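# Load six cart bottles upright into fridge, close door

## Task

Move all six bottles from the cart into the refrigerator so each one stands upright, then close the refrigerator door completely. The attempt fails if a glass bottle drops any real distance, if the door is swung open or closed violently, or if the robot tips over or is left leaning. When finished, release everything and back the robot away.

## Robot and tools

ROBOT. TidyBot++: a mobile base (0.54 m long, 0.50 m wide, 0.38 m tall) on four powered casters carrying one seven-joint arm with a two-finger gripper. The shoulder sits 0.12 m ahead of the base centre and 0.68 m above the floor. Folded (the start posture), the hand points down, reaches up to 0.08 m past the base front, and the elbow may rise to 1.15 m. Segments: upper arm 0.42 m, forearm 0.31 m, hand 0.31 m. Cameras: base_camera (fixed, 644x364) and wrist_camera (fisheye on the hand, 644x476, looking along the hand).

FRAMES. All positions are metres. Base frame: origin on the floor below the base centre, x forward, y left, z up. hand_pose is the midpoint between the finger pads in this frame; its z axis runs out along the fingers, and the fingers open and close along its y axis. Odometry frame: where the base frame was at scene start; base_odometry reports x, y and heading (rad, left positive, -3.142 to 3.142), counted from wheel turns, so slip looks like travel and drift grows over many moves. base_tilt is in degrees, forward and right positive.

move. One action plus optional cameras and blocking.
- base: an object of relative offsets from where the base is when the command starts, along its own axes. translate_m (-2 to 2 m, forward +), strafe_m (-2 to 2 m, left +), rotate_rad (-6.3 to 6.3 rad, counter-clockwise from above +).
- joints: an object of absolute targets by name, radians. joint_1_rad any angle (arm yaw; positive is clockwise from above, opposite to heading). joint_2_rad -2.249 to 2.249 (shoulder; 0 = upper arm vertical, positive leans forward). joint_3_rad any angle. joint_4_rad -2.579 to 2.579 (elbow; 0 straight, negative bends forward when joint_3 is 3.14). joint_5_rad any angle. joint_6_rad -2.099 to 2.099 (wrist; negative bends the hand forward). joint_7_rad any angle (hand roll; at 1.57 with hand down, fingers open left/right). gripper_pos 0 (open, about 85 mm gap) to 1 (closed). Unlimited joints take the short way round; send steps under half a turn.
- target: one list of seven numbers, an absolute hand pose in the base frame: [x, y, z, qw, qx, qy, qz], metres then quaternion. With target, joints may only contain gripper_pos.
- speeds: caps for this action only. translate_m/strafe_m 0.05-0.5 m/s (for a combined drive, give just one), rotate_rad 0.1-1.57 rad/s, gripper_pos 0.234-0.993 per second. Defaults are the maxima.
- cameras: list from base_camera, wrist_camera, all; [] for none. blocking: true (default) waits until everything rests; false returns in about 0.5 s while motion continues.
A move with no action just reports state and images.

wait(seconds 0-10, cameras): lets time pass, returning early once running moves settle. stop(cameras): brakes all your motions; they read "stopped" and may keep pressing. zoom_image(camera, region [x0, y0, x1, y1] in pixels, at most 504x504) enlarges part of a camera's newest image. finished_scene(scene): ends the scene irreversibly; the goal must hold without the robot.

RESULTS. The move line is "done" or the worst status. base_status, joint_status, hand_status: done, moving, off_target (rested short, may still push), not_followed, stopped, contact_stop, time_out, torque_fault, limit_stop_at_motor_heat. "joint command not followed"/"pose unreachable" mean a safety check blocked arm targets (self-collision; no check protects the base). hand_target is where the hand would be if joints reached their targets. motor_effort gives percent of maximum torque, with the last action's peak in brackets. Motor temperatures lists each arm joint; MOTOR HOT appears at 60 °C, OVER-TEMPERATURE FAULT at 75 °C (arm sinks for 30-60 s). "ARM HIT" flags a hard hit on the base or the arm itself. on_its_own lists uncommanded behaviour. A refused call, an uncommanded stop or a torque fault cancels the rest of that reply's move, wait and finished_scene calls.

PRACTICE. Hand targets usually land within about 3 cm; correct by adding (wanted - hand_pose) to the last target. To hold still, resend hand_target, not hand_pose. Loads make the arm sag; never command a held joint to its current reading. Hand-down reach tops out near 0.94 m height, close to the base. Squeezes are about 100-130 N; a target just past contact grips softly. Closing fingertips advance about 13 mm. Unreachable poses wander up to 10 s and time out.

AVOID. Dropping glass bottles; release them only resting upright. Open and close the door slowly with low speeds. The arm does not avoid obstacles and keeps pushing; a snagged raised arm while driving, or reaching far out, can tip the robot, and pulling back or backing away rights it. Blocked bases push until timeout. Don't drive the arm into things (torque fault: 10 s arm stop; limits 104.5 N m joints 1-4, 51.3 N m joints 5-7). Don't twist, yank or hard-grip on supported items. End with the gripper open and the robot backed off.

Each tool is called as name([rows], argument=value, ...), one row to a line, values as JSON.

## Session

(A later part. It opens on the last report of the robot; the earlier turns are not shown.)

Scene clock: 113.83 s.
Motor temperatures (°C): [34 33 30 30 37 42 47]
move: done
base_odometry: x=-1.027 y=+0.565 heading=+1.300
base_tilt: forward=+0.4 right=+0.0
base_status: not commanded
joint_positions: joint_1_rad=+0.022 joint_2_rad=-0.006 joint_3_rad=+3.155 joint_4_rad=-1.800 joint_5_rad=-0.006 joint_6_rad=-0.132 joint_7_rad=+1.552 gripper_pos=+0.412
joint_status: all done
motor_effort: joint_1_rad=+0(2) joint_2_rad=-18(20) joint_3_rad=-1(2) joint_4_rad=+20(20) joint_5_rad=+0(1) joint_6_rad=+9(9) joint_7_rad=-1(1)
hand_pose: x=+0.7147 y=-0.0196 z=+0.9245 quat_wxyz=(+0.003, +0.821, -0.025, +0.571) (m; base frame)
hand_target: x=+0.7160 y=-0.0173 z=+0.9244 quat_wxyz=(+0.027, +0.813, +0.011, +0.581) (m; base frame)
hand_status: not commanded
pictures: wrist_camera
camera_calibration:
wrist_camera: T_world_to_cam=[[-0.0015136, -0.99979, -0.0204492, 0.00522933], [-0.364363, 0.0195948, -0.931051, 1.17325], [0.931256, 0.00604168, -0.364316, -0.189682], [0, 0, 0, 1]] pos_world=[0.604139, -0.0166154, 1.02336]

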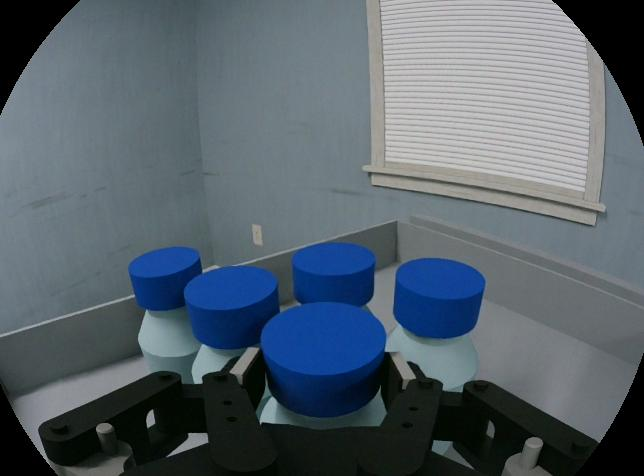

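move(joints={"gripper_pos": 0.46}, speeds={"gripper_pos": 0.234}, cameras=[])

move(joints={"joint_2_rad": -0.012, "joint_4_rad": -1.6, "joint_6_rad": -0.31}, cameras=[])

move(joints={"joint_2_rad": -0.012, "joint_4_rad": -1.325, "joint_6_rad": -0.575}, cameras=["wrist_camera"])

Scene clock: 115.13 s.
Motor temperatures (°C): [34 33 30 30 37 42 47]
move: done
base_odometry: x=-1.027 y=+0.565 heading=+1.300
base_tilt: forward=+0.4 right=+0.0
base_status: not commanded
joint_positions: joint_1_rad=+0.022 joint_2_rad=-0.006 joint_3_rad=+3.155 joint_4_rad=-1.800 joint_5_rad=-0.006 joint_6_rad=-0.132 joint_7_rad=+1.552 gripper_pos=+0.432
joint_status: all done
motor_effort: joint_1_rad=-1(1) joint_2_rad=-17(17) joint_3_rad=-2(2) joint_4_rad=+20(20) joint_5_rad=+0(0) joint_6_rad=+9(9) joint_7_rad=-1(1)
hand_pose: x=+0.7146 y=-0.0196 z=+0.9246 quat_wxyz=(+0.003, +0.821, -0.025, +0.571) (m; base frame)
hand_target: x=+0.7160 y=-0.0173 z=+0.9244 quat_wxyz=(+0.027, +0.813, +0.011, +0.581) (m; base frame)
hand_status: not commanded
pictures: none
No camera images: "cameras" was empty.

Scene clock: 116.37 s.
Motor temperatures (°C): [34 33 30 30 37 42 47]
move: off_target
base_odometry: x=-1.027 y=+0.565 heading=+1.300
base_tilt: forward=+0.4 right=+0.0
base_status: not commanded
joint_positions: joint_1_rad=+0.022 joint_2_rad=+0.002 joint_3_rad=+3.156 joint_4_rad=-1.681 joint_5_rad=-0.006 joint_6_rad=-0.286 joint_7_rad=+1.553 gripper_pos=+0.432
joint_status: joint_4_rad off_target (ended at -1.681, target -1.600); the others done
motor_effort: joint_1_rad=-2(2) joint_2_rad=-23(25) joint_3_rad=-2(2) joint_4_rad=+25(25) joint_5_rad=-1(1) joint_6_rad=+13(14) joint_7_rad=-1(1)
hand_pose: x=+0.7190 y=-0.0201 z=+0.9465 quat_wxyz=(+0.003, +0.833, -0.025, +0.553) (m; base frame)
hand_target: x=+0.7228 y=-0.0197 z=+0.9971 quat_wxyz=(+0.029, +0.813, +0.009, +0.582) (m; base frame)
hand_status: not commanded
pictures: none
No camera images: "cameras" was empty.

Scene clock: 117.97 s.
Motor temperatures (°C): [34 33 30 30 37 42 47]
move: off_target
base_odometry: x=-1.027 y=+0.565 heading=+1.300
base_tilt: forward=+0.4 right=+0.0
base_status: not commanded
joint_positions: joint_1_rad=+0.022 joint_2_rad=+0.002 joint_3_rad=+3.156 joint_4_rad=-1.397 joint_5_rad=-0.006 joint_6_rad=-0.543 joint_7_rad=+1.553 gripper_pos=+0.432
joint_status: joint_4_rad off_target (ended at -1.397, target -1.325); the others done
motor_effort: joint_1_rad=+0(2) joint_2_rad=-24(25) joint_3_rad=+0(2) joint_4_rad=+25(27) joint_5_rad=+0(1) joint_6_rad=+13(15) joint_7_rad=-1(1)
hand_pose: x=+0.7196 y=-0.0196 z=+1.0436 quat_wxyz=(+0.003, +0.825, -0.024, +0.565) (m; base frame)
hand_target: x=+0.7134 y=-0.0216 z=+1.0856 quat_wxyz=(+0.031, +0.810, +0.005, +0.586) (m; base frame)
hand_status: not commanded
pictures: wrist_camera
camera_calibration:
wrist_camera: T_world_to_cam=[[0.00020952, -0.999806, -0.01968, 0.00567967], [-0.378411, 0.0181373, -0.92546, 1.2902], [0.925637, 0.00764104, -0.378334, -0.132154], [0, 0, 0, 1]] pos_world=[0.610554, -0.0167124, 1.14414]

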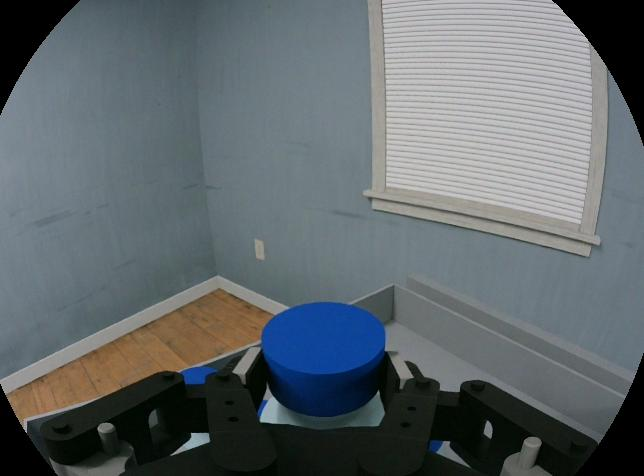

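move(base={"translate_m": -0.17}, cameras=[])

move(base={"translate_m": -0.165, "strafe_m": -0.38, "rotate_rad": 2.318}, joints={"joint_2_rad": 0.16, "joint_4_rad": -1.03, "joint_6_rad": -0.77}, cameras=["wrist_camera"])

Scene clock: 121.77 s.
Motor temperatures (°C): [34 33 30 30 37 42 47]
move: done
base_odometry: x=-1.073 y=+0.401 heading=+1.300
base_tilt: forward=+0.4 right=+0.0
base_status: done
joint_positions: joint_1_rad=+0.022 joint_2_rad=+0.001 joint_3_rad=+3.155 joint_4_rad=-1.396 joint_5_rad=-0.006 joint_6_rad=-0.550 joint_7_rad=+1.553 gripper_pos=+0.432
joint_status: not commanded
motor_effort: joint_1_rad=+0(2) joint_2_rad=-23(28) joint_3_rad=+0(3) joint_4_rad=+25(25) joint_5_rad=+0(1) joint_6_rad=+13(14) joint_7_rad=+0(1)
hand_pose: x=+0.7185 y=-0.0192 z=+1.0424 quat_wxyz=(+0.002, +0.827, -0.023, +0.562) (m; base frame)
hand_target: x=+0.7134 y=-0.0216 z=+1.0856 quat_wxyz=(+0.031, +0.810, +0.005, +0.586) (m; base frame)
hand_status: not commanded
pictures: none
No camera images: "cameras" was empty.

Scene clock: 125.20 s.
Motor temperatures (°C): [34 33 30 30 37 42 47]
move: off_target
base_odometry: x=-0.751 y=+0.140 heading=-2.665
base_tilt: forward=+0.4 right=+0.0
base_status: done
joint_positions: joint_1_rad=+0.011 joint_2_rad=+0.183 joint_3_rad=+3.146 joint_4_rad=-1.106 joint_5_rad=-0.005 joint_6_rad=-0.739 joint_7_rad=+1.553 gripper_pos=+0.432
joint_status: joint_4_rad off_target (ended at -1.106, target -1.030); the others done
motor_effort: joint_1_rad=+0(6) joint_2_rad=-30(34) joint_3_rad=-1(4) joint_4_rad=+23(25) joint_5_rad=+0(3) joint_6_rad=+12(13) joint_7_rad=+0(1)
hand_pose: x=+0.7767 y=-0.0074 z=+1.0454 quat_wxyz=(-0.003, +0.849, -0.015, +0.528) (m; base frame)
hand_target: x=+0.7655 y=-0.0238 z=+1.0960 quat_wxyz=(+0.032, +0.830, +0.003, +0.556) (m; base frame)
hand_status: not commanded
pictures: wrist_camera
camera_calibration:
wrist_camera: T_world_to_cam=[[0.0203677, -0.999566, -0.0212698, 0.00388951], [-0.457577, 0.00959571, -0.889118, 1.3367], [0.888937, 0.0278419, -0.457183, -0.0733494], [0, 0, 0, 1]] pos_world=[0.676767, -0.00689656, 1.15503]

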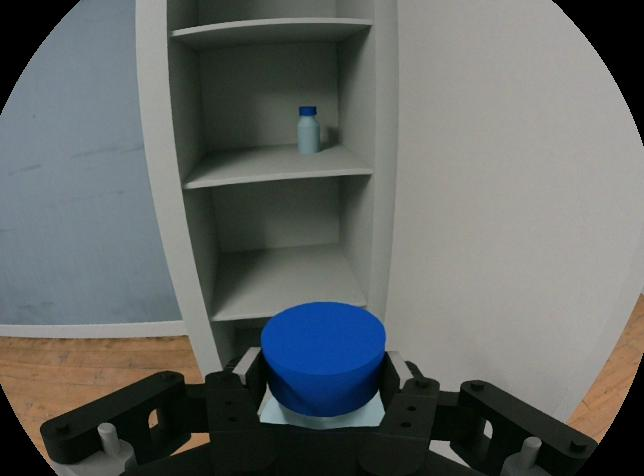

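move(base={"translate_m": 0.581, "strafe_m": 0.129}, joints={"joint_2_rad": 0.06, "joint_4_rad": -1.13, "joint_6_rad": -0.615}, cameras=["wrist_camera"])

Scene clock: 128.17 s.
Motor temperatures (°C): [34 33 29 30 37 42 47]
move: done
base_odometry: x=-1.208 y=-0.241 heading=-2.665
base_tilt: forward=+0.4 right=-0.1
base_status: done
joint_positions: joint_1_rad=+0.012 joint_2_rad=+0.087 joint_3_rad=+3.147 joint_4_rad=-1.139 joint_5_rad=-0.005 joint_6_rad=-0.688 joint_7_rad=+1.553 gripper_pos=+0.432
joint_status: all done
motor_effort: joint_1_rad=+0(2) joint_2_rad=-26(31) joint_3_rad=-1(2) joint_4_rad=+24(26) joint_5_rad=+0(1) joint_6_rad=+13(14) joint_7_rad=-1(1)
hand_pose: x=+0.7447 y=-0.0080 z=+1.1022 quat_wxyz=(-0.003, +0.818, -0.015, +0.576) (m; base frame)
hand_target: x=+0.7386 y=-0.0223 z=+1.1465 quat_wxyz=(+0.033, +0.785, +0.004, +0.619) (m; base frame)
hand_status: not commanded
pictures: wrist_camera
camera_calibration:
wrist_camera: T_world_to_cam=[[0.0208589, -0.999629, -0.0175197, 0.000621387], [-0.35374, 0.00901092, -0.9353, 1.3461], [0.935111, 0.0257068, -0.353421, -0.167681], [0, 0, 0, 1]] pos_world=[0.632957, -0.00719793, 1.19976]

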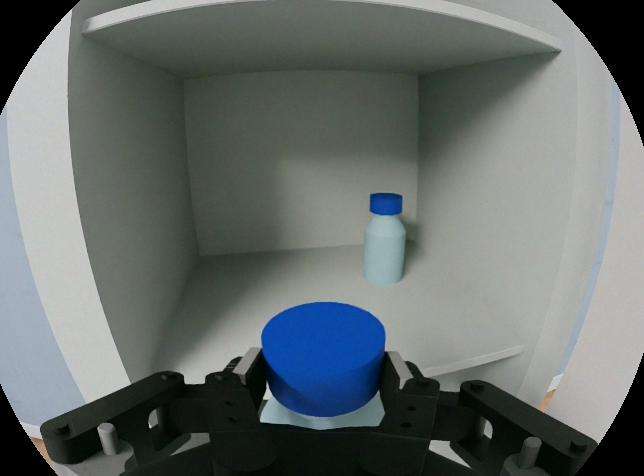

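move(base={"translate_m": 0.393, "strafe_m": 0.015}, speeds={"translate_m": 0.25}, cameras=["wrist_camera"])

Scene clock: 131.63 s.
Motor temperatures (°C): [34 33 29 30 37 42 47]
move: done
base_odometry: x=-1.551 y=-0.435 heading=-2.664
base_tilt: forward=+0.4 right=+0.0
base_status: done
joint_positions: joint_1_rad=+0.012 joint_2_rad=+0.085 joint_3_rad=+3.147 joint_4_rad=-1.139 joint_5_rad=-0.005 joint_6_rad=-0.688 joint_7_rad=+1.553 gripper_pos=+0.432
joint_status: not commanded
motor_effort: joint_1_rad=+1(1) joint_2_rad=-26(30) joint_3_rad=-1(1) joint_4_rad=+24(25) joint_5_rad=+0(1) joint_6_rad=+13(15) joint_7_rad=+0(1)
hand_pose: x=+0.7435 y=-0.0080 z=+1.1040 quat_wxyz=(-0.003, +0.817, -0.015, +0.577) (m; base frame)
hand_target: x=+0.7386 y=-0.0223 z=+1.1465 quat_wxyz=(+0.033, +0.785, +0.004, +0.619) (m; base frame)
hand_status: not commanded
pictures: wrist_camera
camera_calibration:
wrist_camera: T_world_to_cam=[[0.020909, -0.99963, -0.0174252, 0.000549539], [-0.351043, 0.00897884, -0.936316, 1.34647], [0.936126, 0.0256944, -0.350726, -0.169676], [0, 0, 0, 1]] pos_world=[0.631494, -0.00718063, 1.20122]

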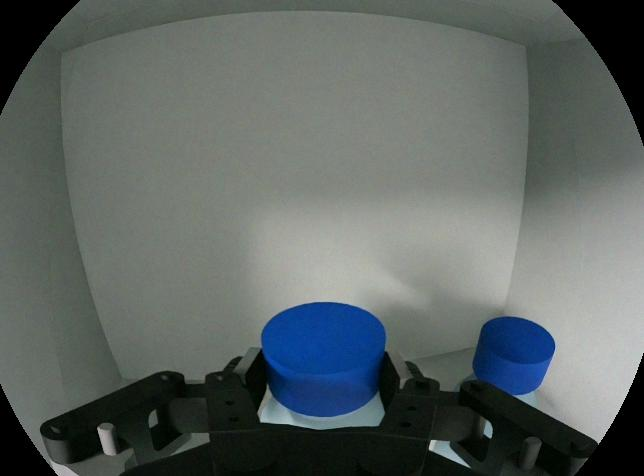

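move(base={"translate_m": 0.02}, speeds={"translate_m": 0.1}, joints={"joint_2_rad": 0.045, "joint_4_rad": -1.23, "joint_6_rad": -0.53}, cameras=[])

move(joints={"joint_2_rad": 0.04, "joint_4_rad": -1.265, "joint_6_rad": -0.505}, cameras=[])

move(joints={"joint_2_rad": 0.035, "joint_4_rad": -1.29, "joint_6_rad": -0.485}, cameras=["wrist_camera"])

Scene clock: 133.93 s.
Motor temperatures (°C): [34 33 29 30 37 42 47]
move: done
base_odometry: x=-1.568 y=-0.444 heading=-2.664
base_tilt: forward=+0.4 right=-0.1
base_status: done
joint_positions: joint_1_rad=+0.012 joint_2_rad=+0.077 joint_3_rad=+3.147 joint_4_rad=-1.236 joint_5_rad=-0.005 joint_6_rad=-0.617 joint_7_rad=+1.553 gripper_pos=+0.432
joint_status: all done
motor_effort: joint_1_rad=+1(2) joint_2_rad=-26(29) joint_3_rad=+0(1) joint_4_rad=+24(26) joint_5_rad=+0(1) joint_6_rad=+13(15) joint_7_rad=+0(1)
hand_pose: x=+0.7466 y=-0.0083 z=+1.0722 quat_wxyz=(-0.003, +0.822, -0.015, +0.569) (m; base frame)
hand_target: x=+0.7412 y=-0.0218 z=+1.1216 quat_wxyz=(+0.032, +0.785, +0.005, +0.619) (m; base frame)
hand_status: not commanded
pictures: none
No camera images: "cameras" was empty.

Scene clock: 134.60 s.
Motor temperatures (°C): [34 33 29 30 37 42 47]
move: done
base_odometry: x=-1.568 y=-0.444 heading=-2.664
base_tilt: forward=+0.4 right=+0.0
base_status: not commanded
joint_positions: joint_1_rad=+0.012 joint_2_rad=+0.073 joint_3_rad=+3.147 joint_4_rad=-1.261 joint_5_rad=-0.005 joint_6_rad=-0.586 joint_7_rad=+1.553 gripper_pos=+0.432
joint_status: all done
motor_effort: joint_1_rad=+1(1) joint_2_rad=-26(27) joint_3_rad=+0(1) joint_4_rad=+24(25) joint_5_rad=+0(0) joint_6_rad=+12(13) joint_7_rad=+0(1)
hand_pose: x=+0.7478 y=-0.0084 z=+1.0688 quat_wxyz=(-0.002, +0.819, -0.015, +0.574) (m; base frame)
hand_target: x=+0.7413 y=-0.0217 z=+1.1111 quat_wxyz=(+0.032, +0.786, +0.006, +0.617) (m; base frame)
hand_status: not commanded
pictures: none
No camera images: "cameras" was empty.

Scene clock: 135.20 s.
Motor temperatures (°C): [34 33 29 30 37 42 47]
move: done
base_odometry: x=-1.568 y=-0.444 heading=-2.664
base_tilt: forward=+0.4 right=+0.0
base_status: not commanded
joint_positions: joint_1_rad=+0.012 joint_2_rad=+0.066 joint_3_rad=+3.147 joint_4_rad=-1.281 joint_5_rad=-0.005 joint_6_rad=-0.561 joint_7_rad=+1.553 gripper_pos=+0.432
joint_status: all done
motor_effort: joint_1_rad=+1(1) joint_2_rad=-24(26) joint_3_rad=+1(1) joint_4_rad=+23(24) joint_5_rad=+1(1) joint_6_rad=+11(13) joint_7_rad=+0(1)
hand_pose: x=+0.7469 y=-0.0084 z=+1.0685 quat_wxyz=(-0.002, +0.816, -0.015, +0.578) (m; base frame)
hand_target: x=+0.7408 y=-0.0215 z=+1.1051 quat_wxyz=(+0.032, +0.786, +0.006, +0.617) (m; base frame)
hand_status: not commanded
pictures: wrist_camera
camera_calibration:
wrist_camera: T_world_to_cam=[[0.020129, -0.999643, -0.0175644, 0.000193283], [-0.347315, 0.00948245, -0.9377, 1.31317], [0.937532, 0.0249754, -0.347001, -0.19028], [0, 0, 0, 1]] pos_world=[0.634476, -0.00750656, 1.16534]

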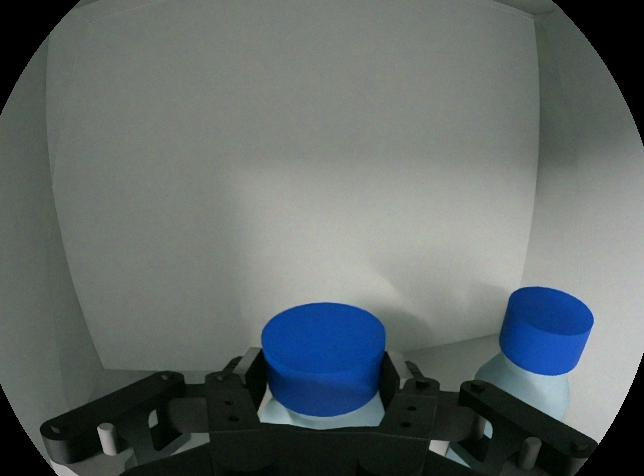

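move(joints={"joint_2_rad": 0.035, "joint_4_rad": -1.315, "joint_6_rad": -0.485}, cameras=[])

Scene clock: 136.10 s.
Motor temperatures (°C): [34 33 29 30 37 42 47]
move: done
base_odometry: x=-1.568 y=-0.444 heading=-2.664
base_tilt: forward=+0.4 right=-0.1
base_status: not commanded
joint_positions: joint_1_rad=+0.012 joint_2_rad=+0.058 joint_3_rad=+3.147 joint_4_rad=-1.295 joint_5_rad=-0.005 joint_6_rad=-0.547 joint_7_rad=+1.553 gripper_pos=+0.432
joint_status: all done
motor_effort: joint_1_rad=+1(1) joint_2_rad=-23(25) joint_3_rad=+0(1) joint_4_rad=+21(23) joint_5_rad=+1(1) joint_6_rad=+10(11) joint_7_rad=+0(0)
hand_pose: x=+0.7450 y=-0.0084 z=+1.0686 quat_wxyz=(-0.002, +0.814, -0.015, +0.581) (m; base frame)
hand_target: x=+0.7407 y=-0.0215 z=+1.0899 quat_wxyz=(+0.032, +0.794, +0.006, +0.607) (m; base frame)
hand_status: not commanded
pictures: none
No camera images: "cameras" was empty.

move(joints={"gripper_pos": 0.15}, speeds={"gripper_pos": 0.4}, cameras=["wrist_camera"])

Scene clock: 137.53 s.
Motor temperatures (°C): [34 33 29 30 37 42 47]
move: done
base_odometry: x=-1.568 y=-0.444 heading=-2.664
base_tilt: forward=+0.4 right=-0.1
base_status: not commanded
joint_positions: joint_1_rad=+0.012 joint_2_rad=+0.046 joint_3_rad=+3.147 joint_4_rad=-1.295 joint_5_rad=-0.005 joint_6_rad=-0.539 joint_7_rad=+1.553 gripper_pos=+0.152
joint_status: all done
motor_effort: joint_1_rad=+0(1) joint_2_rad=-20(23) joint_3_rad=+0(1) joint_4_rad=+20(21) joint_5_rad=+0(1) joint_6_rad=+9(11) joint_7_rad=-1(1)
hand_pose: x=+0.7408 y=-0.0085 z=+1.0789 quat_wxyz=(-0.002, +0.808, -0.015, +0.590) (m; base frame)
hand_target: x=+0.7407 y=-0.0215 z=+1.0899 quat_wxyz=(+0.032, +0.794, +0.006, +0.607) (m; base frame)
hand_status: not commanded
pictures: wrist_camera
camera_calibration:
wrist_camera: T_world_to_cam=[[0.0202705, -0.999657, -0.0165972, -0.000762509], [-0.321379, 0.00920464, -0.946906, 1.31152], [0.946734, 0.0245283, -0.321082, -0.215775], [0, 0, 0, 1]] pos_world=[0.625793, -0.00754174, 1.17259]

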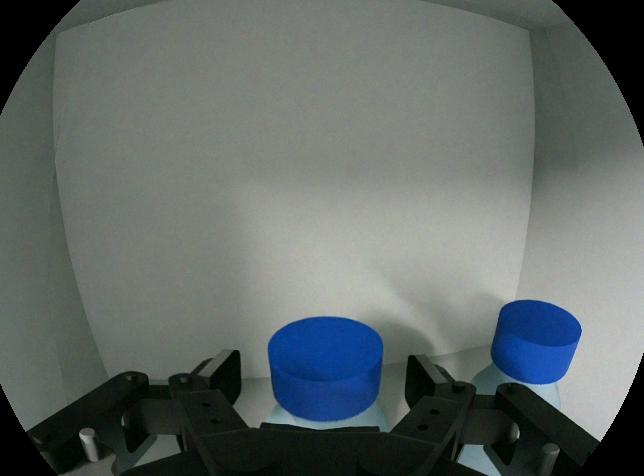

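move(base={"translate_m": -0.85}, cameras=["wrist_camera"])

move(base={"translate_m": -0.327, "strafe_m": -0.349, "rotate_rad": -1.969}, joints={"joint_2_rad": -0.03, "joint_4_rad": -1.825, "joint_6_rad": -0.075, "gripper_pos": 0.1}, cameras=["wrist_camera"])

zoom_image(camera="wrist_camera", region=[180, 100, 480, 340])

Scene clock: 142.90 s.
Motor temperatures (°C): [34 33 29 30 37 42 47]
move: done
base_odometry: x=-0.813 y=-0.054 heading=-2.664
base_tilt: forward=+0.4 right=+0.0
base_status: done
joint_positions: joint_1_rad=+0.013 joint_2_rad=+0.030 joint_3_rad=+3.148 joint_4_rad=-1.295 joint_5_rad=-0.005 joint_6_rad=-0.537 joint_7_rad=+1.553 gripper_pos=+0.152
joint_status: not commanded
motor_effort: joint_1_rad=+0(3) joint_2_rad=-20(26) joint_3_rad=+0(3) joint_4_rad=+20(21) joint_5_rad=+0(1) joint_6_rad=+9(10) joint_7_rad=+0(1)
hand_pose: x=+0.7346 y=-0.0101 z=+1.0893 quat_wxyz=(-0.002, +0.802, -0.016, +0.597) (m; base frame)
hand_target: x=+0.7407 y=-0.0215 z=+1.0899 quat_wxyz=(+0.032, +0.794, +0.006, +0.607) (m; base frame)
hand_status: not commanded
pictures: wrist_camera
camera_calibration:
wrist_camera: T_world_to_cam=[[0.0178791, -0.999713, -0.0159671, -0.000955501], [-0.304284, 0.00977163, -0.952531, 1.31298], [0.952414, 0.0218889, -0.304022, -0.229346], [0, 0, 0, 1]] pos_world=[0.617967, -0.00876502, 1.18091]

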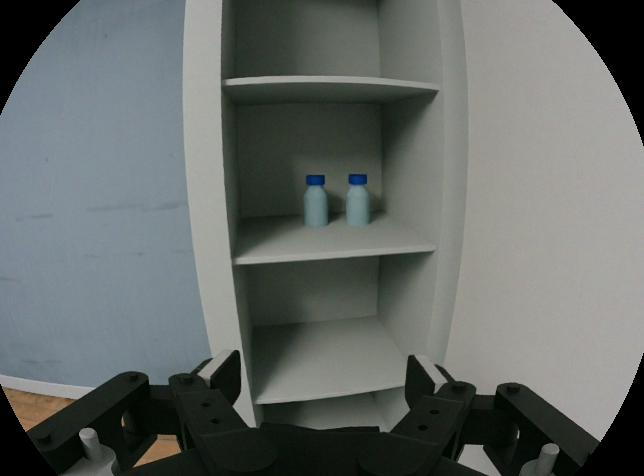

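Scene clock: 145.67 s.
Motor temperatures (°C): [34 33 29 30 37 42 47]
move: done
base_odometry: x=-0.683 y=+0.407 heading=+1.651
base_tilt: forward=+0.4 right=+0.0
base_status: done
joint_positions: joint_1_rad=+0.021 joint_2_rad=-0.018 joint_3_rad=+3.156 joint_4_rad=-1.797 joint_5_rad=-0.005 joint_6_rad=-0.131 joint_7_rad=+1.553 gripper_pos=+0.100
joint_status: all done
motor_effort: joint_1_rad=+0(4) joint_2_rad=-19(23) joint_3_rad=+0(3) joint_4_rad=+20(21) joint_5_rad=+0(1) joint_6_rad=+9(10) joint_7_rad=+0(1)
hand_pose: x=+0.7124 y=-0.0191 z=+0.9342 quat_wxyz=(+0.003, +0.816, -0.023, +0.578) (m; base frame)
hand_target: x=+0.7102 y=-0.0172 z=+0.9407 quat_wxyz=(+0.027, +0.805, +0.011, +0.593) (m; base frame)
hand_status: not commanded
pictures: wrist_camera
camera_calibration:
wrist_camera: T_world_to_cam=[[0.000323565, -0.999834, -0.0181905, 0.00256299], [-0.348655, 0.0169362, -0.937098, 1.17583], [0.937251, 0.00664541, -0.348592, -0.202995], [0, 0, 0, 1]] pos_world=[0.600214, -0.0160025, 1.03115]

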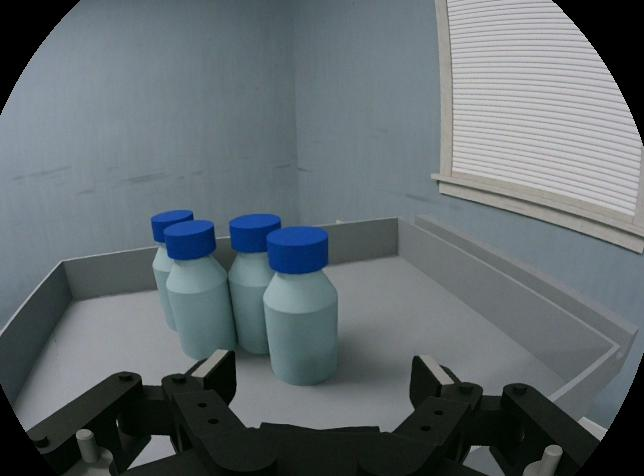

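Scaled by 1.680.

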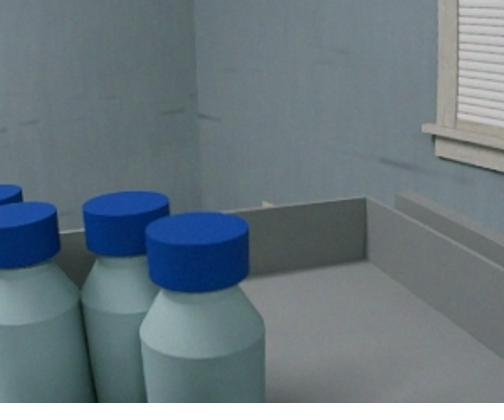

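move(base={"translate_m": 0.157, "strafe_m": 0.016}, speeds={"translate_m": 0.2}, cameras=["wrist_camera"])

zoom_image(camera="wrist_camera", region=[180, 200, 480, 440])

Scene clock: 148.00 s.
Motor temperatures (°C): [34 33 29 30 37 42 47]
move: done
base_odometry: x=-0.712 y=+0.562 heading=+1.650
base_tilt: forward=+0.4 right=-0.1
base_status: done
joint_positions: joint_1_rad=+0.021 joint_2_rad=-0.028 joint_3_rad=+3.156 joint_4_rad=-1.799 joint_5_rad=-0.005 joint_6_rad=-0.129 joint_7_rad=+1.553 gripper_pos=+0.100
joint_status: not commanded
motor_effort: joint_1_rad=+0(1) joint_2_rad=-18(21) joint_3_rad=+0(1) joint_4_rad=+20(21) joint_5_rad=+0(1) joint_6_rad=+9(9) joint_7_rad=+0(1)
hand_pose: x=+0.7098 y=-0.0190 z=+0.9393 quat_wxyz=(+0.003, +0.813, -0.023, +0.582) (m; base frame)
hand_target: x=+0.7102 y=-0.0172 z=+0.9407 quat_wxyz=(+0.027, +0.805, +0.011, +0.593) (m; base frame)
hand_status: not commanded
pictures: wrist_camera
camera_calibration:
wrist_camera: T_world_to_cam=[[0.000515434, -0.999838, -0.0179937, 0.00240629], [-0.339839, 0.0167476, -0.940334, 1.17651], [0.940483, 0.00659963, -0.339775, -0.209371], [0, 0, 0, 1]] pos_world=[0.596734, -0.0159161, 1.03522]

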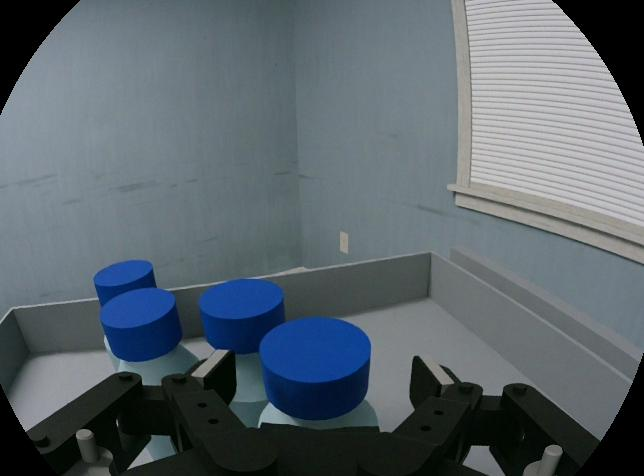

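Scaled by 1.680.

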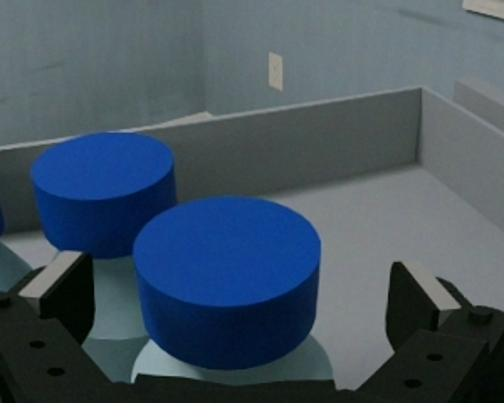

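move(base={"translate_m": 0.017, "strafe_m": 0.005}, speeds={"translate_m": 0.1}, joints={"joint_4_rad": -1.85}, cameras=["wrist_camera"])

zoom_image(camera="wrist_camera", region=[180, 200, 480, 440])

Scene clock: 149.33 s.
Motor temperatures (°C): [34 33 29 30 37 42 47]
move: done
base_odometry: x=-0.718 y=+0.579 heading=+1.650
base_tilt: forward=+0.4 right=+0.0
base_status: done
joint_positions: joint_1_rad=+0.021 joint_2_rad=-0.028 joint_3_rad=+3.155 joint_4_rad=-1.824 joint_5_rad=-0.005 joint_6_rad=-0.129 joint_7_rad=+1.553 gripper_pos=+0.100
joint_status: all done
motor_effort: joint_1_rad=+1(2) joint_2_rad=-19(21) joint_3_rad=+0(1) joint_4_rad=+20(21) joint_5_rad=+0(0) joint_6_rad=+9(9) joint_7_rad=+0(1)
hand_pose: x=+0.7055 y=-0.0186 z=+0.9247 quat_wxyz=(+0.003, +0.820, -0.023, +0.572) (m; base frame)
hand_target: x=+0.7060 y=-0.0170 z=+0.9257 quat_wxyz=(+0.027, +0.812, +0.011, +0.583) (m; base frame)
hand_status: not commanded
pictures: wrist_camera
camera_calibration:
wrist_camera: T_world_to_cam=[[0.000491482, -0.999823, -0.0188263, 0.00333064], [-0.362259, 0.0173695, -0.931916, 1.16932], [0.932077, 0.00727802, -0.362186, -0.183574], [0, 0, 0, 1]] pos_world=[0.594701, -0.0156445, 1.02328]

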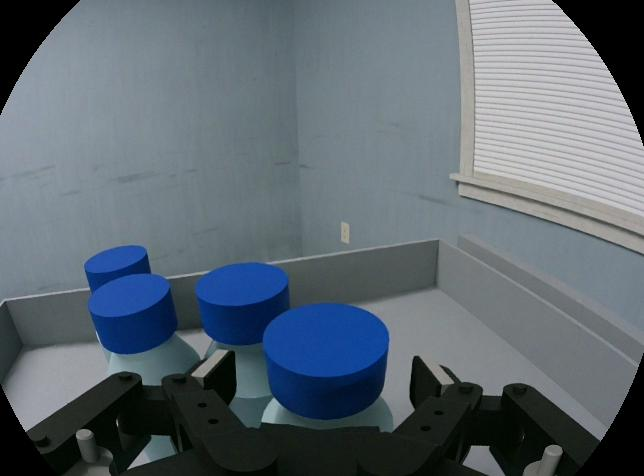

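Scaled by 1.680.

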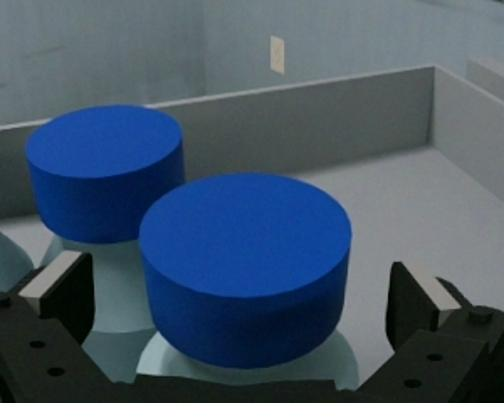

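move(joints={"gripper_pos": 0.46}, speeds={"gripper_pos": 0.234}, cameras=[])

move(joints={"joint_2_rad": -0.035, "joint_4_rad": -1.6, "joint_6_rad": -0.32}, cameras=[])

move(joints={"joint_2_rad": -0.035, "joint_4_rad": -1.31, "joint_6_rad": -0.6}, cameras=["wrist_camera"])

Scene clock: 151.87 s.
Motor temperatures (°C): [34 33 29 30 37 42 47]
move: off_target
base_odometry: x=-0.718 y=+0.579 heading=+1.650
base_tilt: forward=+0.4 right=+0.0
base_status: not commanded
joint_positions: joint_1_rad=+0.021 joint_2_rad=-0.029 joint_3_rad=+3.156 joint_4_rad=-1.824 joint_5_rad=-0.005 joint_6_rad=-0.128 joint_7_rad=+1.553 gripper_pos=+0.429
joint_status: gripper_pos off_target (ended at +0.429, target +0.460)
motor_effort: joint_1_rad=-1(2) joint_2_rad=-16(19) joint_3_rad=-1(3) joint_4_rad=+20(20) joint_5_rad=+0(0) joint_6_rad=+9(9) joint_7_rad=+0(1)
hand_pose: x=+0.7054 y=-0.0195 z=+0.9249 quat_wxyz=(+0.003, +0.820, -0.024, +0.572) (m; base frame)
hand_target: x=+0.7060 y=-0.0170 z=+0.9257 quat_wxyz=(+0.027, +0.812, +0.011, +0.583) (m; base frame)
hand_status: not commanded
pictures: none
No camera images: "cameras" was empty.

Scene clock: 153.17 s.
Motor temperatures (°C): [34 33 29 30 37 42 47]
move: off_target
base_odometry: x=-0.718 y=+0.579 heading=+1.650
base_tilt: forward=+0.4 right=+0.0
base_status: not commanded
joint_positions: joint_1_rad=+0.021 joint_2_rad=-0.021 joint_3_rad=+3.156 joint_4_rad=-1.677 joint_5_rad=-0.005 joint_6_rad=-0.292 joint_7_rad=+1.553 gripper_pos=+0.429
joint_status: joint_4_rad off_target (ended at -1.677, target -1.600); the others done
motor_effort: joint_1_rad=-1(1) joint_2_rad=-22(24) joint_3_rad=-2(2) joint_4_rad=+25(26) joint_5_rad=-1(1) joint_6_rad=+13(14) joint_7_rad=-1(1)
hand_pose: x=+0.7126 y=-0.0195 z=+0.9609 quat_wxyz=(+0.003, +0.827, -0.024, +0.562) (m; base frame)
hand_target: x=+0.7145 y=-0.0196 z=+1.0079 quat_wxyz=(+0.029, +0.809, +0.008, +0.587) (m; base frame)
hand_status: not commanded
pictures: none
No camera images: "cameras" was empty.

Scene clock: 154.80 s.
Motor temperatures (°C): [34 33 29 30 37 42 47]
move: off_target
base_odometry: x=-0.718 y=+0.579 heading=+1.650
base_tilt: forward=+0.4 right=+0.0
base_status: not commanded
joint_positions: joint_1_rad=+0.021 joint_2_rad=-0.021 joint_3_rad=+3.156 joint_4_rad=-1.381 joint_5_rad=-0.005 joint_6_rad=-0.567 joint_7_rad=+1.553 gripper_pos=+0.429
joint_status: joint_4_rad off_target (ended at -1.381, target -1.310); the others done
motor_effort: joint_1_rad=+1(1) joint_2_rad=-22(25) joint_3_rad=+0(2) joint_4_rad=+24(27) joint_5_rad=+0(1) joint_6_rad=+13(15) joint_7_rad=+0(1)
hand_pose: x=+0.7092 y=-0.0189 z=+1.0600 quat_wxyz=(+0.003, +0.821, -0.023, +0.571) (m; base frame)
hand_target: x=+0.7017 y=-0.0215 z=+1.1008 quat_wxyz=(+0.032, +0.806, +0.005, +0.591) (m; base frame)
hand_status: not commanded
pictures: wrist_camera
camera_calibration:
wrist_camera: T_world_to_cam=[[0.00139463, -0.999824, -0.0187354, 0.00481326], [-0.364492, 0.0169383, -0.931053, 1.29744], [0.931206, 0.00812738, -0.364404, -0.135108], [0, 0, 0, 1]] pos_world=[0.598713, -0.016066, 1.15884]

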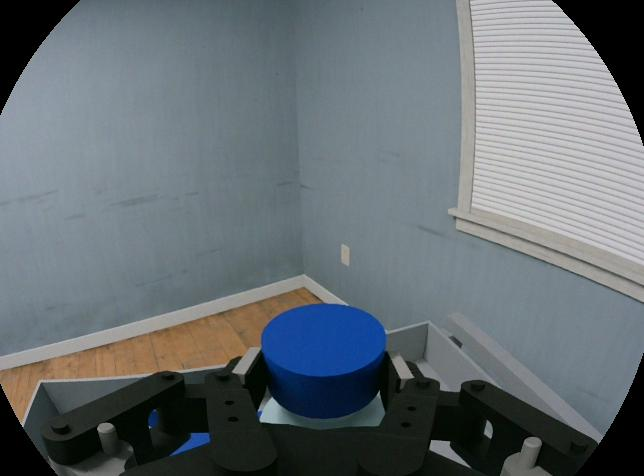

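move(base={"translate_m": -0.17}, cameras=[])

move(base={"translate_m": -0.266, "strafe_m": 0.066, "rotate_rad": 2.108}, joints={"joint_2_rad": 0.083, "joint_4_rad": -1.07, "joint_6_rad": -0.715}, cameras=[])

move(base={"translate_m": 0.57, "strafe_m": 0.03}, cameras=["wrist_camera"])

Scene clock: 158.40 s.
Motor temperatures (°C): [34 33 29 30 37 42 47]
move: done
base_odometry: x=-0.705 y=+0.409 heading=+1.650
base_tilt: forward=+0.4 right=+0.0
base_status: done
joint_positions: joint_1_rad=+0.021 joint_2_rad=-0.023 joint_3_rad=+3.156 joint_4_rad=-1.380 joint_5_rad=-0.005 joint_6_rad=-0.574 joint_7_rad=+1.553 gripper_pos=+0.429
joint_status: not commanded
motor_effort: joint_1_rad=+1(2) joint_2_rad=-23(27) joint_3_rad=+0(3) joint_4_rad=+24(25) joint_5_rad=+0(1) joint_6_rad=+13(14) joint_7_rad=+0(1)
hand_pose: x=+0.7078 y=-0.0186 z=+1.0595 quat_wxyz=(+0.002, +0.822, -0.023, +0.569) (m; base frame)
hand_target: x=+0.7017 y=-0.0215 z=+1.1008 quat_wxyz=(+0.032, +0.806, +0.005, +0.591) (m; base frame)
hand_status: not commanded
pictures: none
No camera images: "cameras" was empty.

Scene clock: 161.50 s.
Motor temperatures (°C): [34 33 29 30 37 42 47]
move: off_target
base_odometry: x=-0.750 y=+0.139 heading=-2.526
base_tilt: forward=+0.4 right=+0.0
base_status: done
joint_positions: joint_1_rad=+0.012 joint_2_rad=+0.097 joint_3_rad=+3.147 joint_4_rad=-1.146 joint_5_rad=-0.004 joint_6_rad=-0.684 joint_7_rad=+1.554 gripper_pos=+0.429
joint_status: joint_4_rad off_target (ended at -1.146, target -1.070); the others done
motor_effort: joint_1_rad=+0(5) joint_2_rad=-26(30) joint_3_rad=-1(4) joint_4_rad=+24(25) joint_5_rad=+0(2) joint_6_rad=+13(14) joint_7_rad=+0(1)
hand_pose: x=+0.7493 y=-0.0086 z=+1.0928 quat_wxyz=(-0.002, +0.821, -0.014, +0.570) (m; base frame)
hand_target: x=+0.7385 y=-0.0230 z=+1.1376 quat_wxyz=(+0.033, +0.804, +0.003, +0.594) (m; base frame)
hand_status: not commanded
pictures: none
No camera images: "cameras" was empty.

Scene clock: 163.77 s.
Motor temperatures (°C): [34 33 29 31 37 42 47]
move: done
base_odometry: x=-1.198 y=-0.215 heading=-2.526
base_tilt: forward=+0.4 right=+0.0
base_status: done
joint_positions: joint_1_rad=+0.012 joint_2_rad=+0.111 joint_3_rad=+3.147 joint_4_rad=-1.141 joint_5_rad=-0.004 joint_6_rad=-0.689 joint_7_rad=+1.554 gripper_pos=+0.429
joint_status: not commanded
motor_effort: joint_1_rad=+0(1) joint_2_rad=-26(32) joint_3_rad=+0(1) joint_4_rad=+24(25) joint_5_rad=+0(1) joint_6_rad=+13(14) joint_7_rad=+0(1)
hand_pose: x=+0.7543 y=-0.0089 z=+1.0858 quat_wxyz=(-0.001, +0.825, -0.015, +0.565) (m; base frame)
hand_target: x=+0.7385 y=-0.0230 z=+1.1376 quat_wxyz=(+0.033, +0.804, +0.003, +0.594) (m; base frame)
hand_status: not commanded
pictures: wrist_camera
camera_calibration:
wrist_camera: T_world_to_cam=[[0.0195191, -0.999678, -0.0162019, -0.00112608], [-0.378364, 0.00761397, -0.925626, 1.34221], [0.925451, 0.0241976, -0.378093, -0.148348], [0, 0, 0, 1]] pos_world=[0.645155, -0.00775561, 1.18628]

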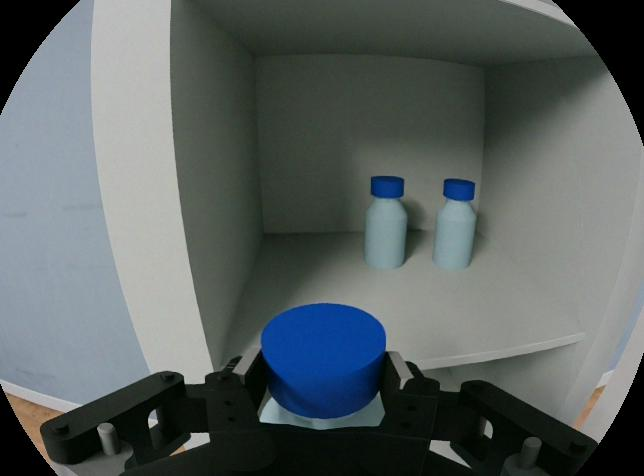

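move(base={"translate_m": 0.412, "strafe_m": 0.012}, speeds={"translate_m": 0.25}, joints={"joint_4_rad": -1.045}, cameras=["wrist_camera"])

Scene clock: 167.00 s.
Motor temperatures (°C): [34 34 29 31 37 42 47]
move: off_target
base_odometry: x=-1.527 y=-0.463 heading=-2.525
base_tilt: forward=+0.4 right=-0.1
base_status: done
joint_positions: joint_1_rad=+0.012 joint_2_rad=+0.108 joint_3_rad=+3.147 joint_4_rad=-1.115 joint_5_rad=-0.004 joint_6_rad=-0.692 joint_7_rad=+1.554 gripper_pos=+0.429
joint_status: joint_4_rad off_target (ended at -1.115, target -1.045)
motor_effort: joint_1_rad=+1(1) joint_2_rad=-27(31) joint_3_rad=+0(1) joint_4_rad=+24(25) joint_5_rad=+0(0) joint_6_rad=+12(14) joint_7_rad=+0(1)
hand_pose: x=+0.7528 y=-0.0089 z=+1.1021 quat_wxyz=(-0.001, +0.818, -0.014, +0.575) (m; base frame)
hand_target: x=+0.7374 y=-0.0229 z=+1.1522 quat_wxyz=(+0.033, +0.796, +0.003, +0.604) (m; base frame)
hand_status: not commanded
pictures: wrist_camera
camera_calibration:
wrist_camera: T_world_to_cam=[[0.0199507, -0.999685, -0.0152478, -0.00217915], [-0.354392, 0.00718969, -0.935069, 1.34917], [0.934884, 0.024059, -0.354137, -0.174355], [0, 0, 0, 1]] pos_world=[0.641179, -0.00768375, 1.19979]

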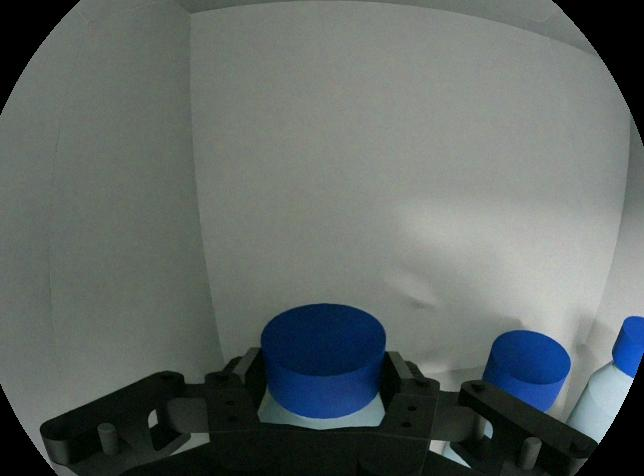

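move(base={"translate_m": 0.02}, speeds={"translate_m": 0.1}, joints={"joint_2_rad": 0.067, "joint_4_rad": -1.20, "joint_6_rad": -0.55}, cameras=[])

move(joints={"joint_2_rad": 0.06, "joint_4_rad": -1.24, "joint_6_rad": -0.52}, cameras=[])

move(joints={"joint_2_rad": 0.055, "joint_4_rad": -1.275, "joint_6_rad": -0.50}, cameras=["wrist_camera"])

Scene clock: 169.20 s.
Motor temperatures (°C): [34 34 29 31 37 42 47]
move: done
base_odometry: x=-1.544 y=-0.475 heading=-2.525
base_tilt: forward=+0.4 right=+0.0
base_status: done
joint_positions: joint_1_rad=+0.013 joint_2_rad=+0.100 joint_3_rad=+3.147 joint_4_rad=-1.205 joint_5_rad=-0.004 joint_6_rad=-0.636 joint_7_rad=+1.554 gripper_pos=+0.429
joint_status: all done
motor_effort: joint_1_rad=+0(2) joint_2_rad=-27(30) joint_3_rad=+0(2) joint_4_rad=+24(26) joint_5_rad=+0(1) joint_6_rad=+13(14) joint_7_rad=-1(1)
hand_pose: x=+0.7544 y=-0.0091 z=+1.0706 quat_wxyz=(-0.001, +0.825, -0.015, +0.565) (m; base frame)
hand_target: x=+0.7488 y=-0.0221 z=+1.1199 quat_wxyz=(+0.032, +0.788, +0.005, +0.614) (m; base frame)
hand_status: not commanded
pictures: none
No camera images: "cameras" was empty.

Scene clock: 169.90 s.
Motor temperatures (°C): [34 34 29 31 37 42 47]
move: done
base_odometry: x=-1.544 y=-0.475 heading=-2.525
base_tilt: forward=+0.4 right=+0.0
base_status: not commanded
joint_positions: joint_1_rad=+0.013 joint_2_rad=+0.090 joint_3_rad=+3.147 joint_4_rad=-1.234 joint_5_rad=-0.004 joint_6_rad=-0.600 joint_7_rad=+1.554 gripper_pos=+0.429
joint_status: all done
motor_effort: joint_1_rad=+0(1) joint_2_rad=-27(28) joint_3_rad=+0(1) joint_4_rad=+24(24) joint_5_rad=+0(1) joint_6_rad=+13(13) joint_7_rad=+0(0)
hand_pose: x=+0.7538 y=-0.0091 z=+1.0698 quat_wxyz=(-0.001, +0.820, -0.015, +0.572) (m; base frame)
hand_target: x=+0.7485 y=-0.0219 z=+1.1092 quat_wxyz=(+0.032, +0.789, +0.006, +0.613) (m; base frame)
hand_status: not commanded
pictures: none
No camera images: "cameras" was empty.

Scene clock: 170.57 s.
Motor temperatures (°C): [34 34 29 31 37 42 47]
move: done
base_odometry: x=-1.544 y=-0.475 heading=-2.525
base_tilt: forward=+0.4 right=+0.0
base_status: not commanded
joint_positions: joint_1_rad=+0.013 joint_2_rad=+0.080 joint_3_rad=+3.147 joint_4_rad=-1.260 joint_5_rad=-0.004 joint_6_rad=-0.569 joint_7_rad=+1.554 gripper_pos=+0.429
joint_status: all done
motor_effort: joint_1_rad=+1(1) joint_2_rad=-24(26) joint_3_rad=+1(1) joint_4_rad=+22(24) joint_5_rad=+0(1) joint_6_rad=+11(13) joint_7_rad=+0(0)
hand_pose: x=+0.7524 y=-0.0092 z=+1.0694 quat_wxyz=(-0.001, +0.816, -0.015, +0.578) (m; base frame)
hand_target: x=+0.7480 y=-0.0218 z=+1.0972 quat_wxyz=(+0.032, +0.792, +0.006, +0.609) (m; base frame)
hand_status: not commanded
pictures: wrist_camera
camera_calibration:
wrist_camera: T_world_to_cam=[[0.0193537, -0.999695, -0.0153134, -0.00247841], [-0.349117, 0.00759504, -0.937048, 1.31654], [0.936879, 0.0234816, -0.348864, -0.192739], [0, 0, 0, 1]] pos_world=[0.640248, -0.00795105, 1.16639]

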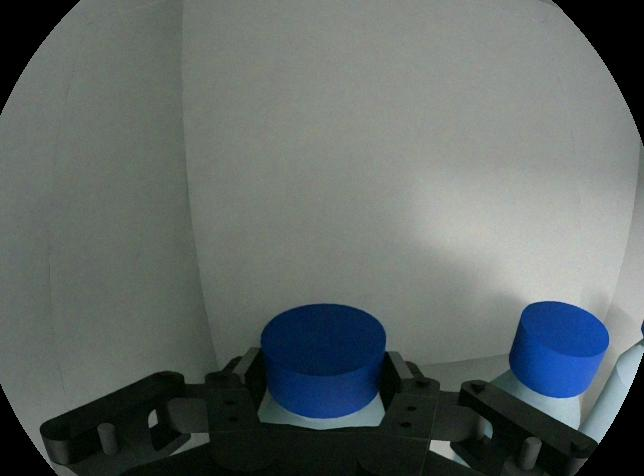

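move(joints={"joint_2_rad": 0.055, "joint_4_rad": -1.305, "joint_6_rad": -0.51}, cameras=[])

move(joints={"gripper_pos": 0.2}, speeds={"gripper_pos": 0.4}, cameras=["wrist_camera"])

Scene clock: 171.57 s.
Motor temperatures (°C): [34 34 29 31 37 42 47]
move: done
base_odometry: x=-1.544 y=-0.475 heading=-2.525
base_tilt: forward=+0.4 right=+0.0
base_status: not commanded
joint_positions: joint_1_rad=+0.013 joint_2_rad=+0.071 joint_3_rad=+3.147 joint_4_rad=-1.275 joint_5_rad=-0.004 joint_6_rad=-0.558 joint_7_rad=+1.554 gripper_pos=+0.429
joint_status: all done
motor_effort: joint_1_rad=+1(2) joint_2_rad=-22(25) joint_3_rad=+0(1) joint_4_rad=+19(22) joint_5_rad=+1(1) joint_6_rad=+8(12) joint_7_rad=+0(0)
hand_pose: x=+0.7495 y=-0.0091 z=+1.0696 quat_wxyz=(-0.001, +0.815, -0.015, +0.580) (m; base frame)
hand_target: x=+0.7467 y=-0.0218 z=+1.0760 quat_wxyz=(+0.031, +0.805, +0.006, +0.593) (m; base frame)
hand_status: not commanded
pictures: none
No camera images: "cameras" was empty.

Scene clock: 172.57 s.
Motor temperatures (°C): [34 34 29 31 37 42 47]
move: done
base_odometry: x=-1.544 y=-0.475 heading=-2.525
base_tilt: forward=+0.4 right=+0.0
base_status: not commanded
joint_positions: joint_1_rad=+0.013 joint_2_rad=+0.068 joint_3_rad=+3.147 joint_4_rad=-1.276 joint_5_rad=-0.004 joint_6_rad=-0.558 joint_7_rad=+1.554 gripper_pos=+0.200
joint_status: all done
motor_effort: joint_1_rad=+0(1) joint_2_rad=-21(23) joint_3_rad=+0(1) joint_4_rad=+20(20) joint_5_rad=+0(1) joint_6_rad=+9(9) joint_7_rad=+0(1)
hand_pose: x=+0.7481 y=-0.0093 z=+1.0709 quat_wxyz=(-0.001, +0.814, -0.015, +0.581) (m; base frame)
hand_target: x=+0.7467 y=-0.0218 z=+1.0760 quat_wxyz=(+0.031, +0.805, +0.006, +0.593) (m; base frame)
hand_status: not commanded
pictures: wrist_camera
camera_calibration:
wrist_camera: T_world_to_cam=[[0.0191586, -0.999702, -0.015102, -0.00257541], [-0.342204, 0.00763592, -0.939595, 1.31403], [0.93943, 0.0231693, -0.341956, -0.197472], [0, 0, 0, 1]] pos_world=[0.635227, -0.00803319, 1.16709]

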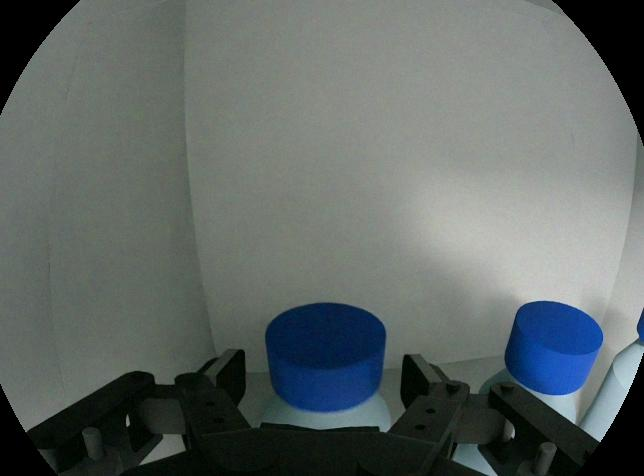

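move(base={"translate_m": -0.84})

Scene clock: 177.20 s.
Motor temperatures (°C): [34 34 29 31 37 42 47]
move: done
base_odometry: x=-0.858 y=+0.011 heading=-2.525
base_tilt: forward=+0.4 right=+0.0
base_status: done
joint_positions: joint_1_rad=+0.014 joint_2_rad=+0.050 joint_3_rad=+3.148 joint_4_rad=-1.280 joint_5_rad=-0.004 joint_6_rad=-0.558 joint_7_rad=+1.554 gripper_pos=+0.200
joint_status: not commanded
motor_effort: joint_1_rad=+0(2) joint_2_rad=-21(26) joint_3_rad=-1(3) joint_4_rad=+20(21) joint_5_rad=+0(1) joint_6_rad=+8(9) joint_7_rad=+0(1)
hand_pose: x=+0.7409 y=-0.0106 z=+1.0802 quat_wxyz=(-0.001, +0.810, -0.016, +0.587) (m; base frame)
hand_target: x=+0.7467 y=-0.0218 z=+1.0760 quat_wxyz=(+0.031, +0.805, +0.006, +0.593) (m; base frame)
hand_status: not commanded
pictures: base_camera, wrist_camera
camera_calibration:
wrist_camera: T_world_to_cam=[[0.0170883, -0.999748, -0.0145878, -0.00263018], [-0.328081, 0.00817554, -0.944614, 1.31528], [0.944495, 0.0209278, -0.327858, -0.206462], [0, 0, 0, 1]] pos_world=[0.626566, -0.00906189, 1.17471]

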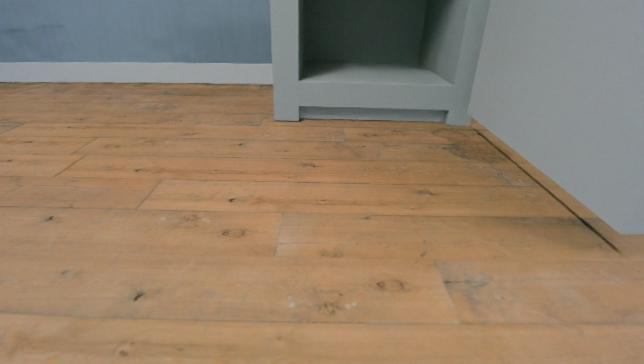

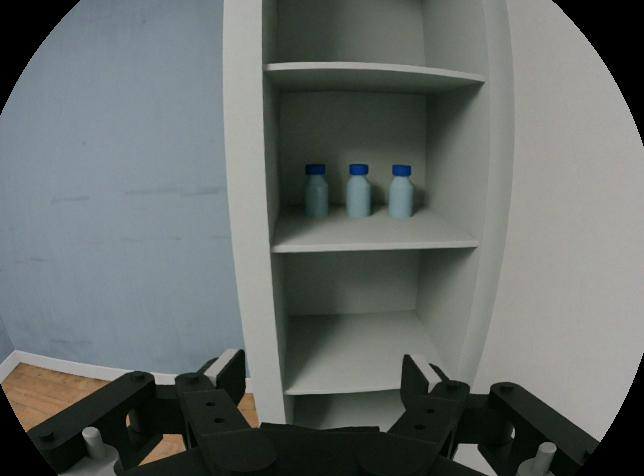

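move(base={"translate_m": -1.319, "strafe_m": -0.213, "rotate_rad": -1.008}, joints={"gripper_pos": 0.08})

Scene clock: 184.00 s.
Motor temperatures (°C): [34 34 29 31 37 42 47]
move: done
base_odometry: x=+0.095 y=+0.948 heading=+2.750
base_tilt: forward=+0.4 right=+0.0
base_status: done
joint_positions: joint_1_rad=+0.019 joint_2_rad=+0.054 joint_3_rad=+3.153 joint_4_rad=-1.281 joint_5_rad=-0.004 joint_6_rad=-0.558 joint_7_rad=+1.554 gripper_pos=+0.080
joint_status: all done
motor_effort: joint_1_rad=+0(3) joint_2_rad=-20(25) joint_3_rad=+0(3) joint_4_rad=+20(21) joint_5_rad=+0(1) joint_6_rad=+9(10) joint_7_rad=+0(1)
hand_pose: x=+0.7427 y=-0.0164 z=+1.0769 quat_wxyz=(+0.002, +0.811, -0.019, +0.585) (m; base frame)
hand_target: x=+0.7467 y=-0.0218 z=+1.0760 quat_wxyz=(+0.031, +0.805, +0.006, +0.593) (m; base frame)
hand_status: not commanded
pictures: base_camera, wrist_camera
camera_calibration:
wrist_camera: T_world_to_cam=[[0.00770263, -0.999865, -0.014507, -0.00156205], [-0.332952, 0.0111152, -0.942878, 1.31458], [0.942912, 0.0120928, -0.332822, -0.202749], [0, 0, 0, 1]] pos_world=[0.628879, -0.0137219, 1.17199]

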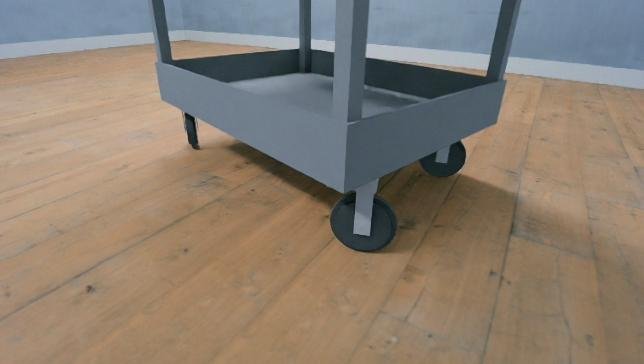

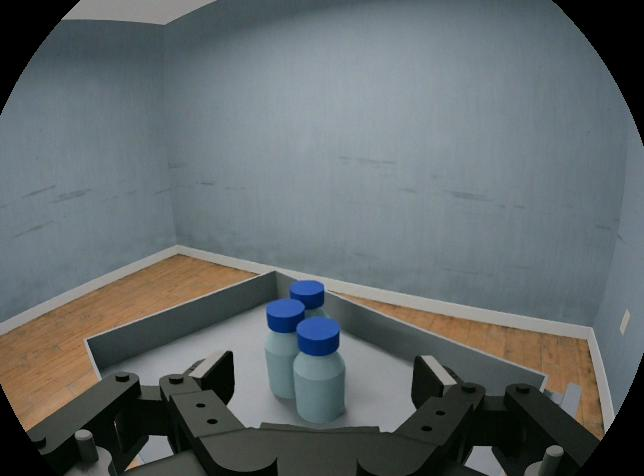

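zoom_image(camera="wrist_camera", region=[380, 280, 640, 470])

zoom_image(camera="base_camera", region=[140, 0, 540, 260])

Scaled by 1.938.

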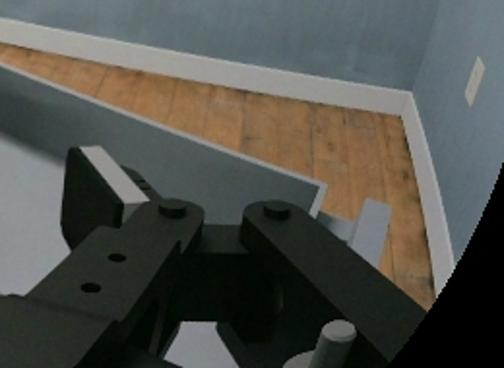

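Scaled by 1.260.

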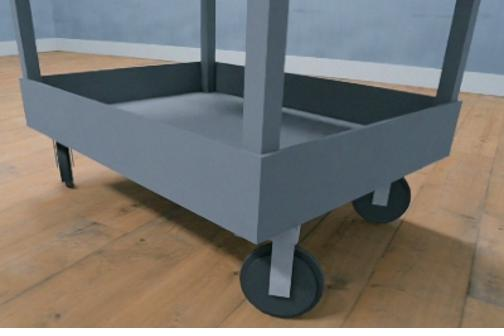

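move(base={"translate_m": 0.034}, joints={"joint_2_rad": 0.193, "joint_4_rad": -1.585, "joint_6_rad": -0.086}, cameras=["wrist_camera"])

Scene clock: 189.60 s.
Motor temperatures (°C): [34 34 29 31 37 42 47]
move: done
base_odometry: x=+0.063 y=+0.961 heading=+2.750
base_tilt: forward=+0.4 right=+0.0
base_status: done
joint_positions: joint_1_rad=+0.019 joint_2_rad=+0.180 joint_3_rad=+3.153 joint_4_rad=-1.564 joint_5_rad=-0.004 joint_6_rad=-0.145 joint_7_rad=+1.554 gripper_pos=+0.080
joint_status: all done
motor_effort: joint_1_rad=+0(1) joint_2_rad=-26(28) joint_3_rad=+0(2) joint_4_rad=+20(22) joint_5_rad=+0(1) joint_6_rad=+9(10) joint_7_rad=-1(1)
hand_pose: x=+0.7997 y=-0.0181 z=+0.9440 quat_wxyz=(+0.003, +0.810, -0.020, +0.586) (m; base frame)
hand_target: x=+0.8052 y=-0.0194 z=+0.9401 quat_wxyz=(+0.028, +0.803, +0.012, +0.596) (m; base frame)
hand_status: not commanded
pictures: wrist_camera
camera_calibration:
wrist_camera: T_world_to_cam=[[0.00630384, -0.999895, -0.0130229, -0.00598153], [-0.329751, 0.0102162, -0.944013, 1.20673], [0.944047, 0.0102452, -0.329652, -0.304622], [0, 0, 0, 1]] pos_world=[0.685535, -0.0151881, 1.03867]

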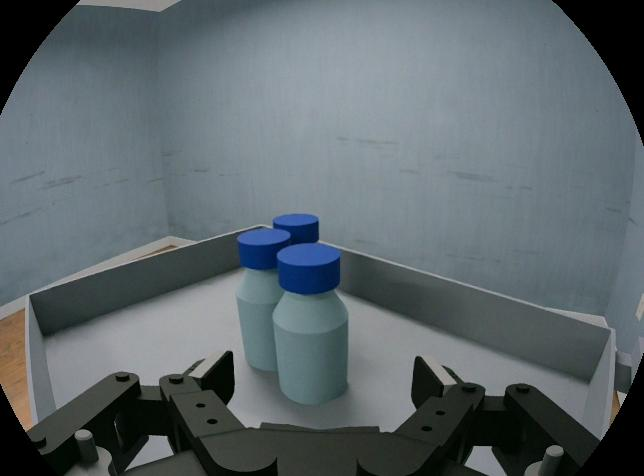

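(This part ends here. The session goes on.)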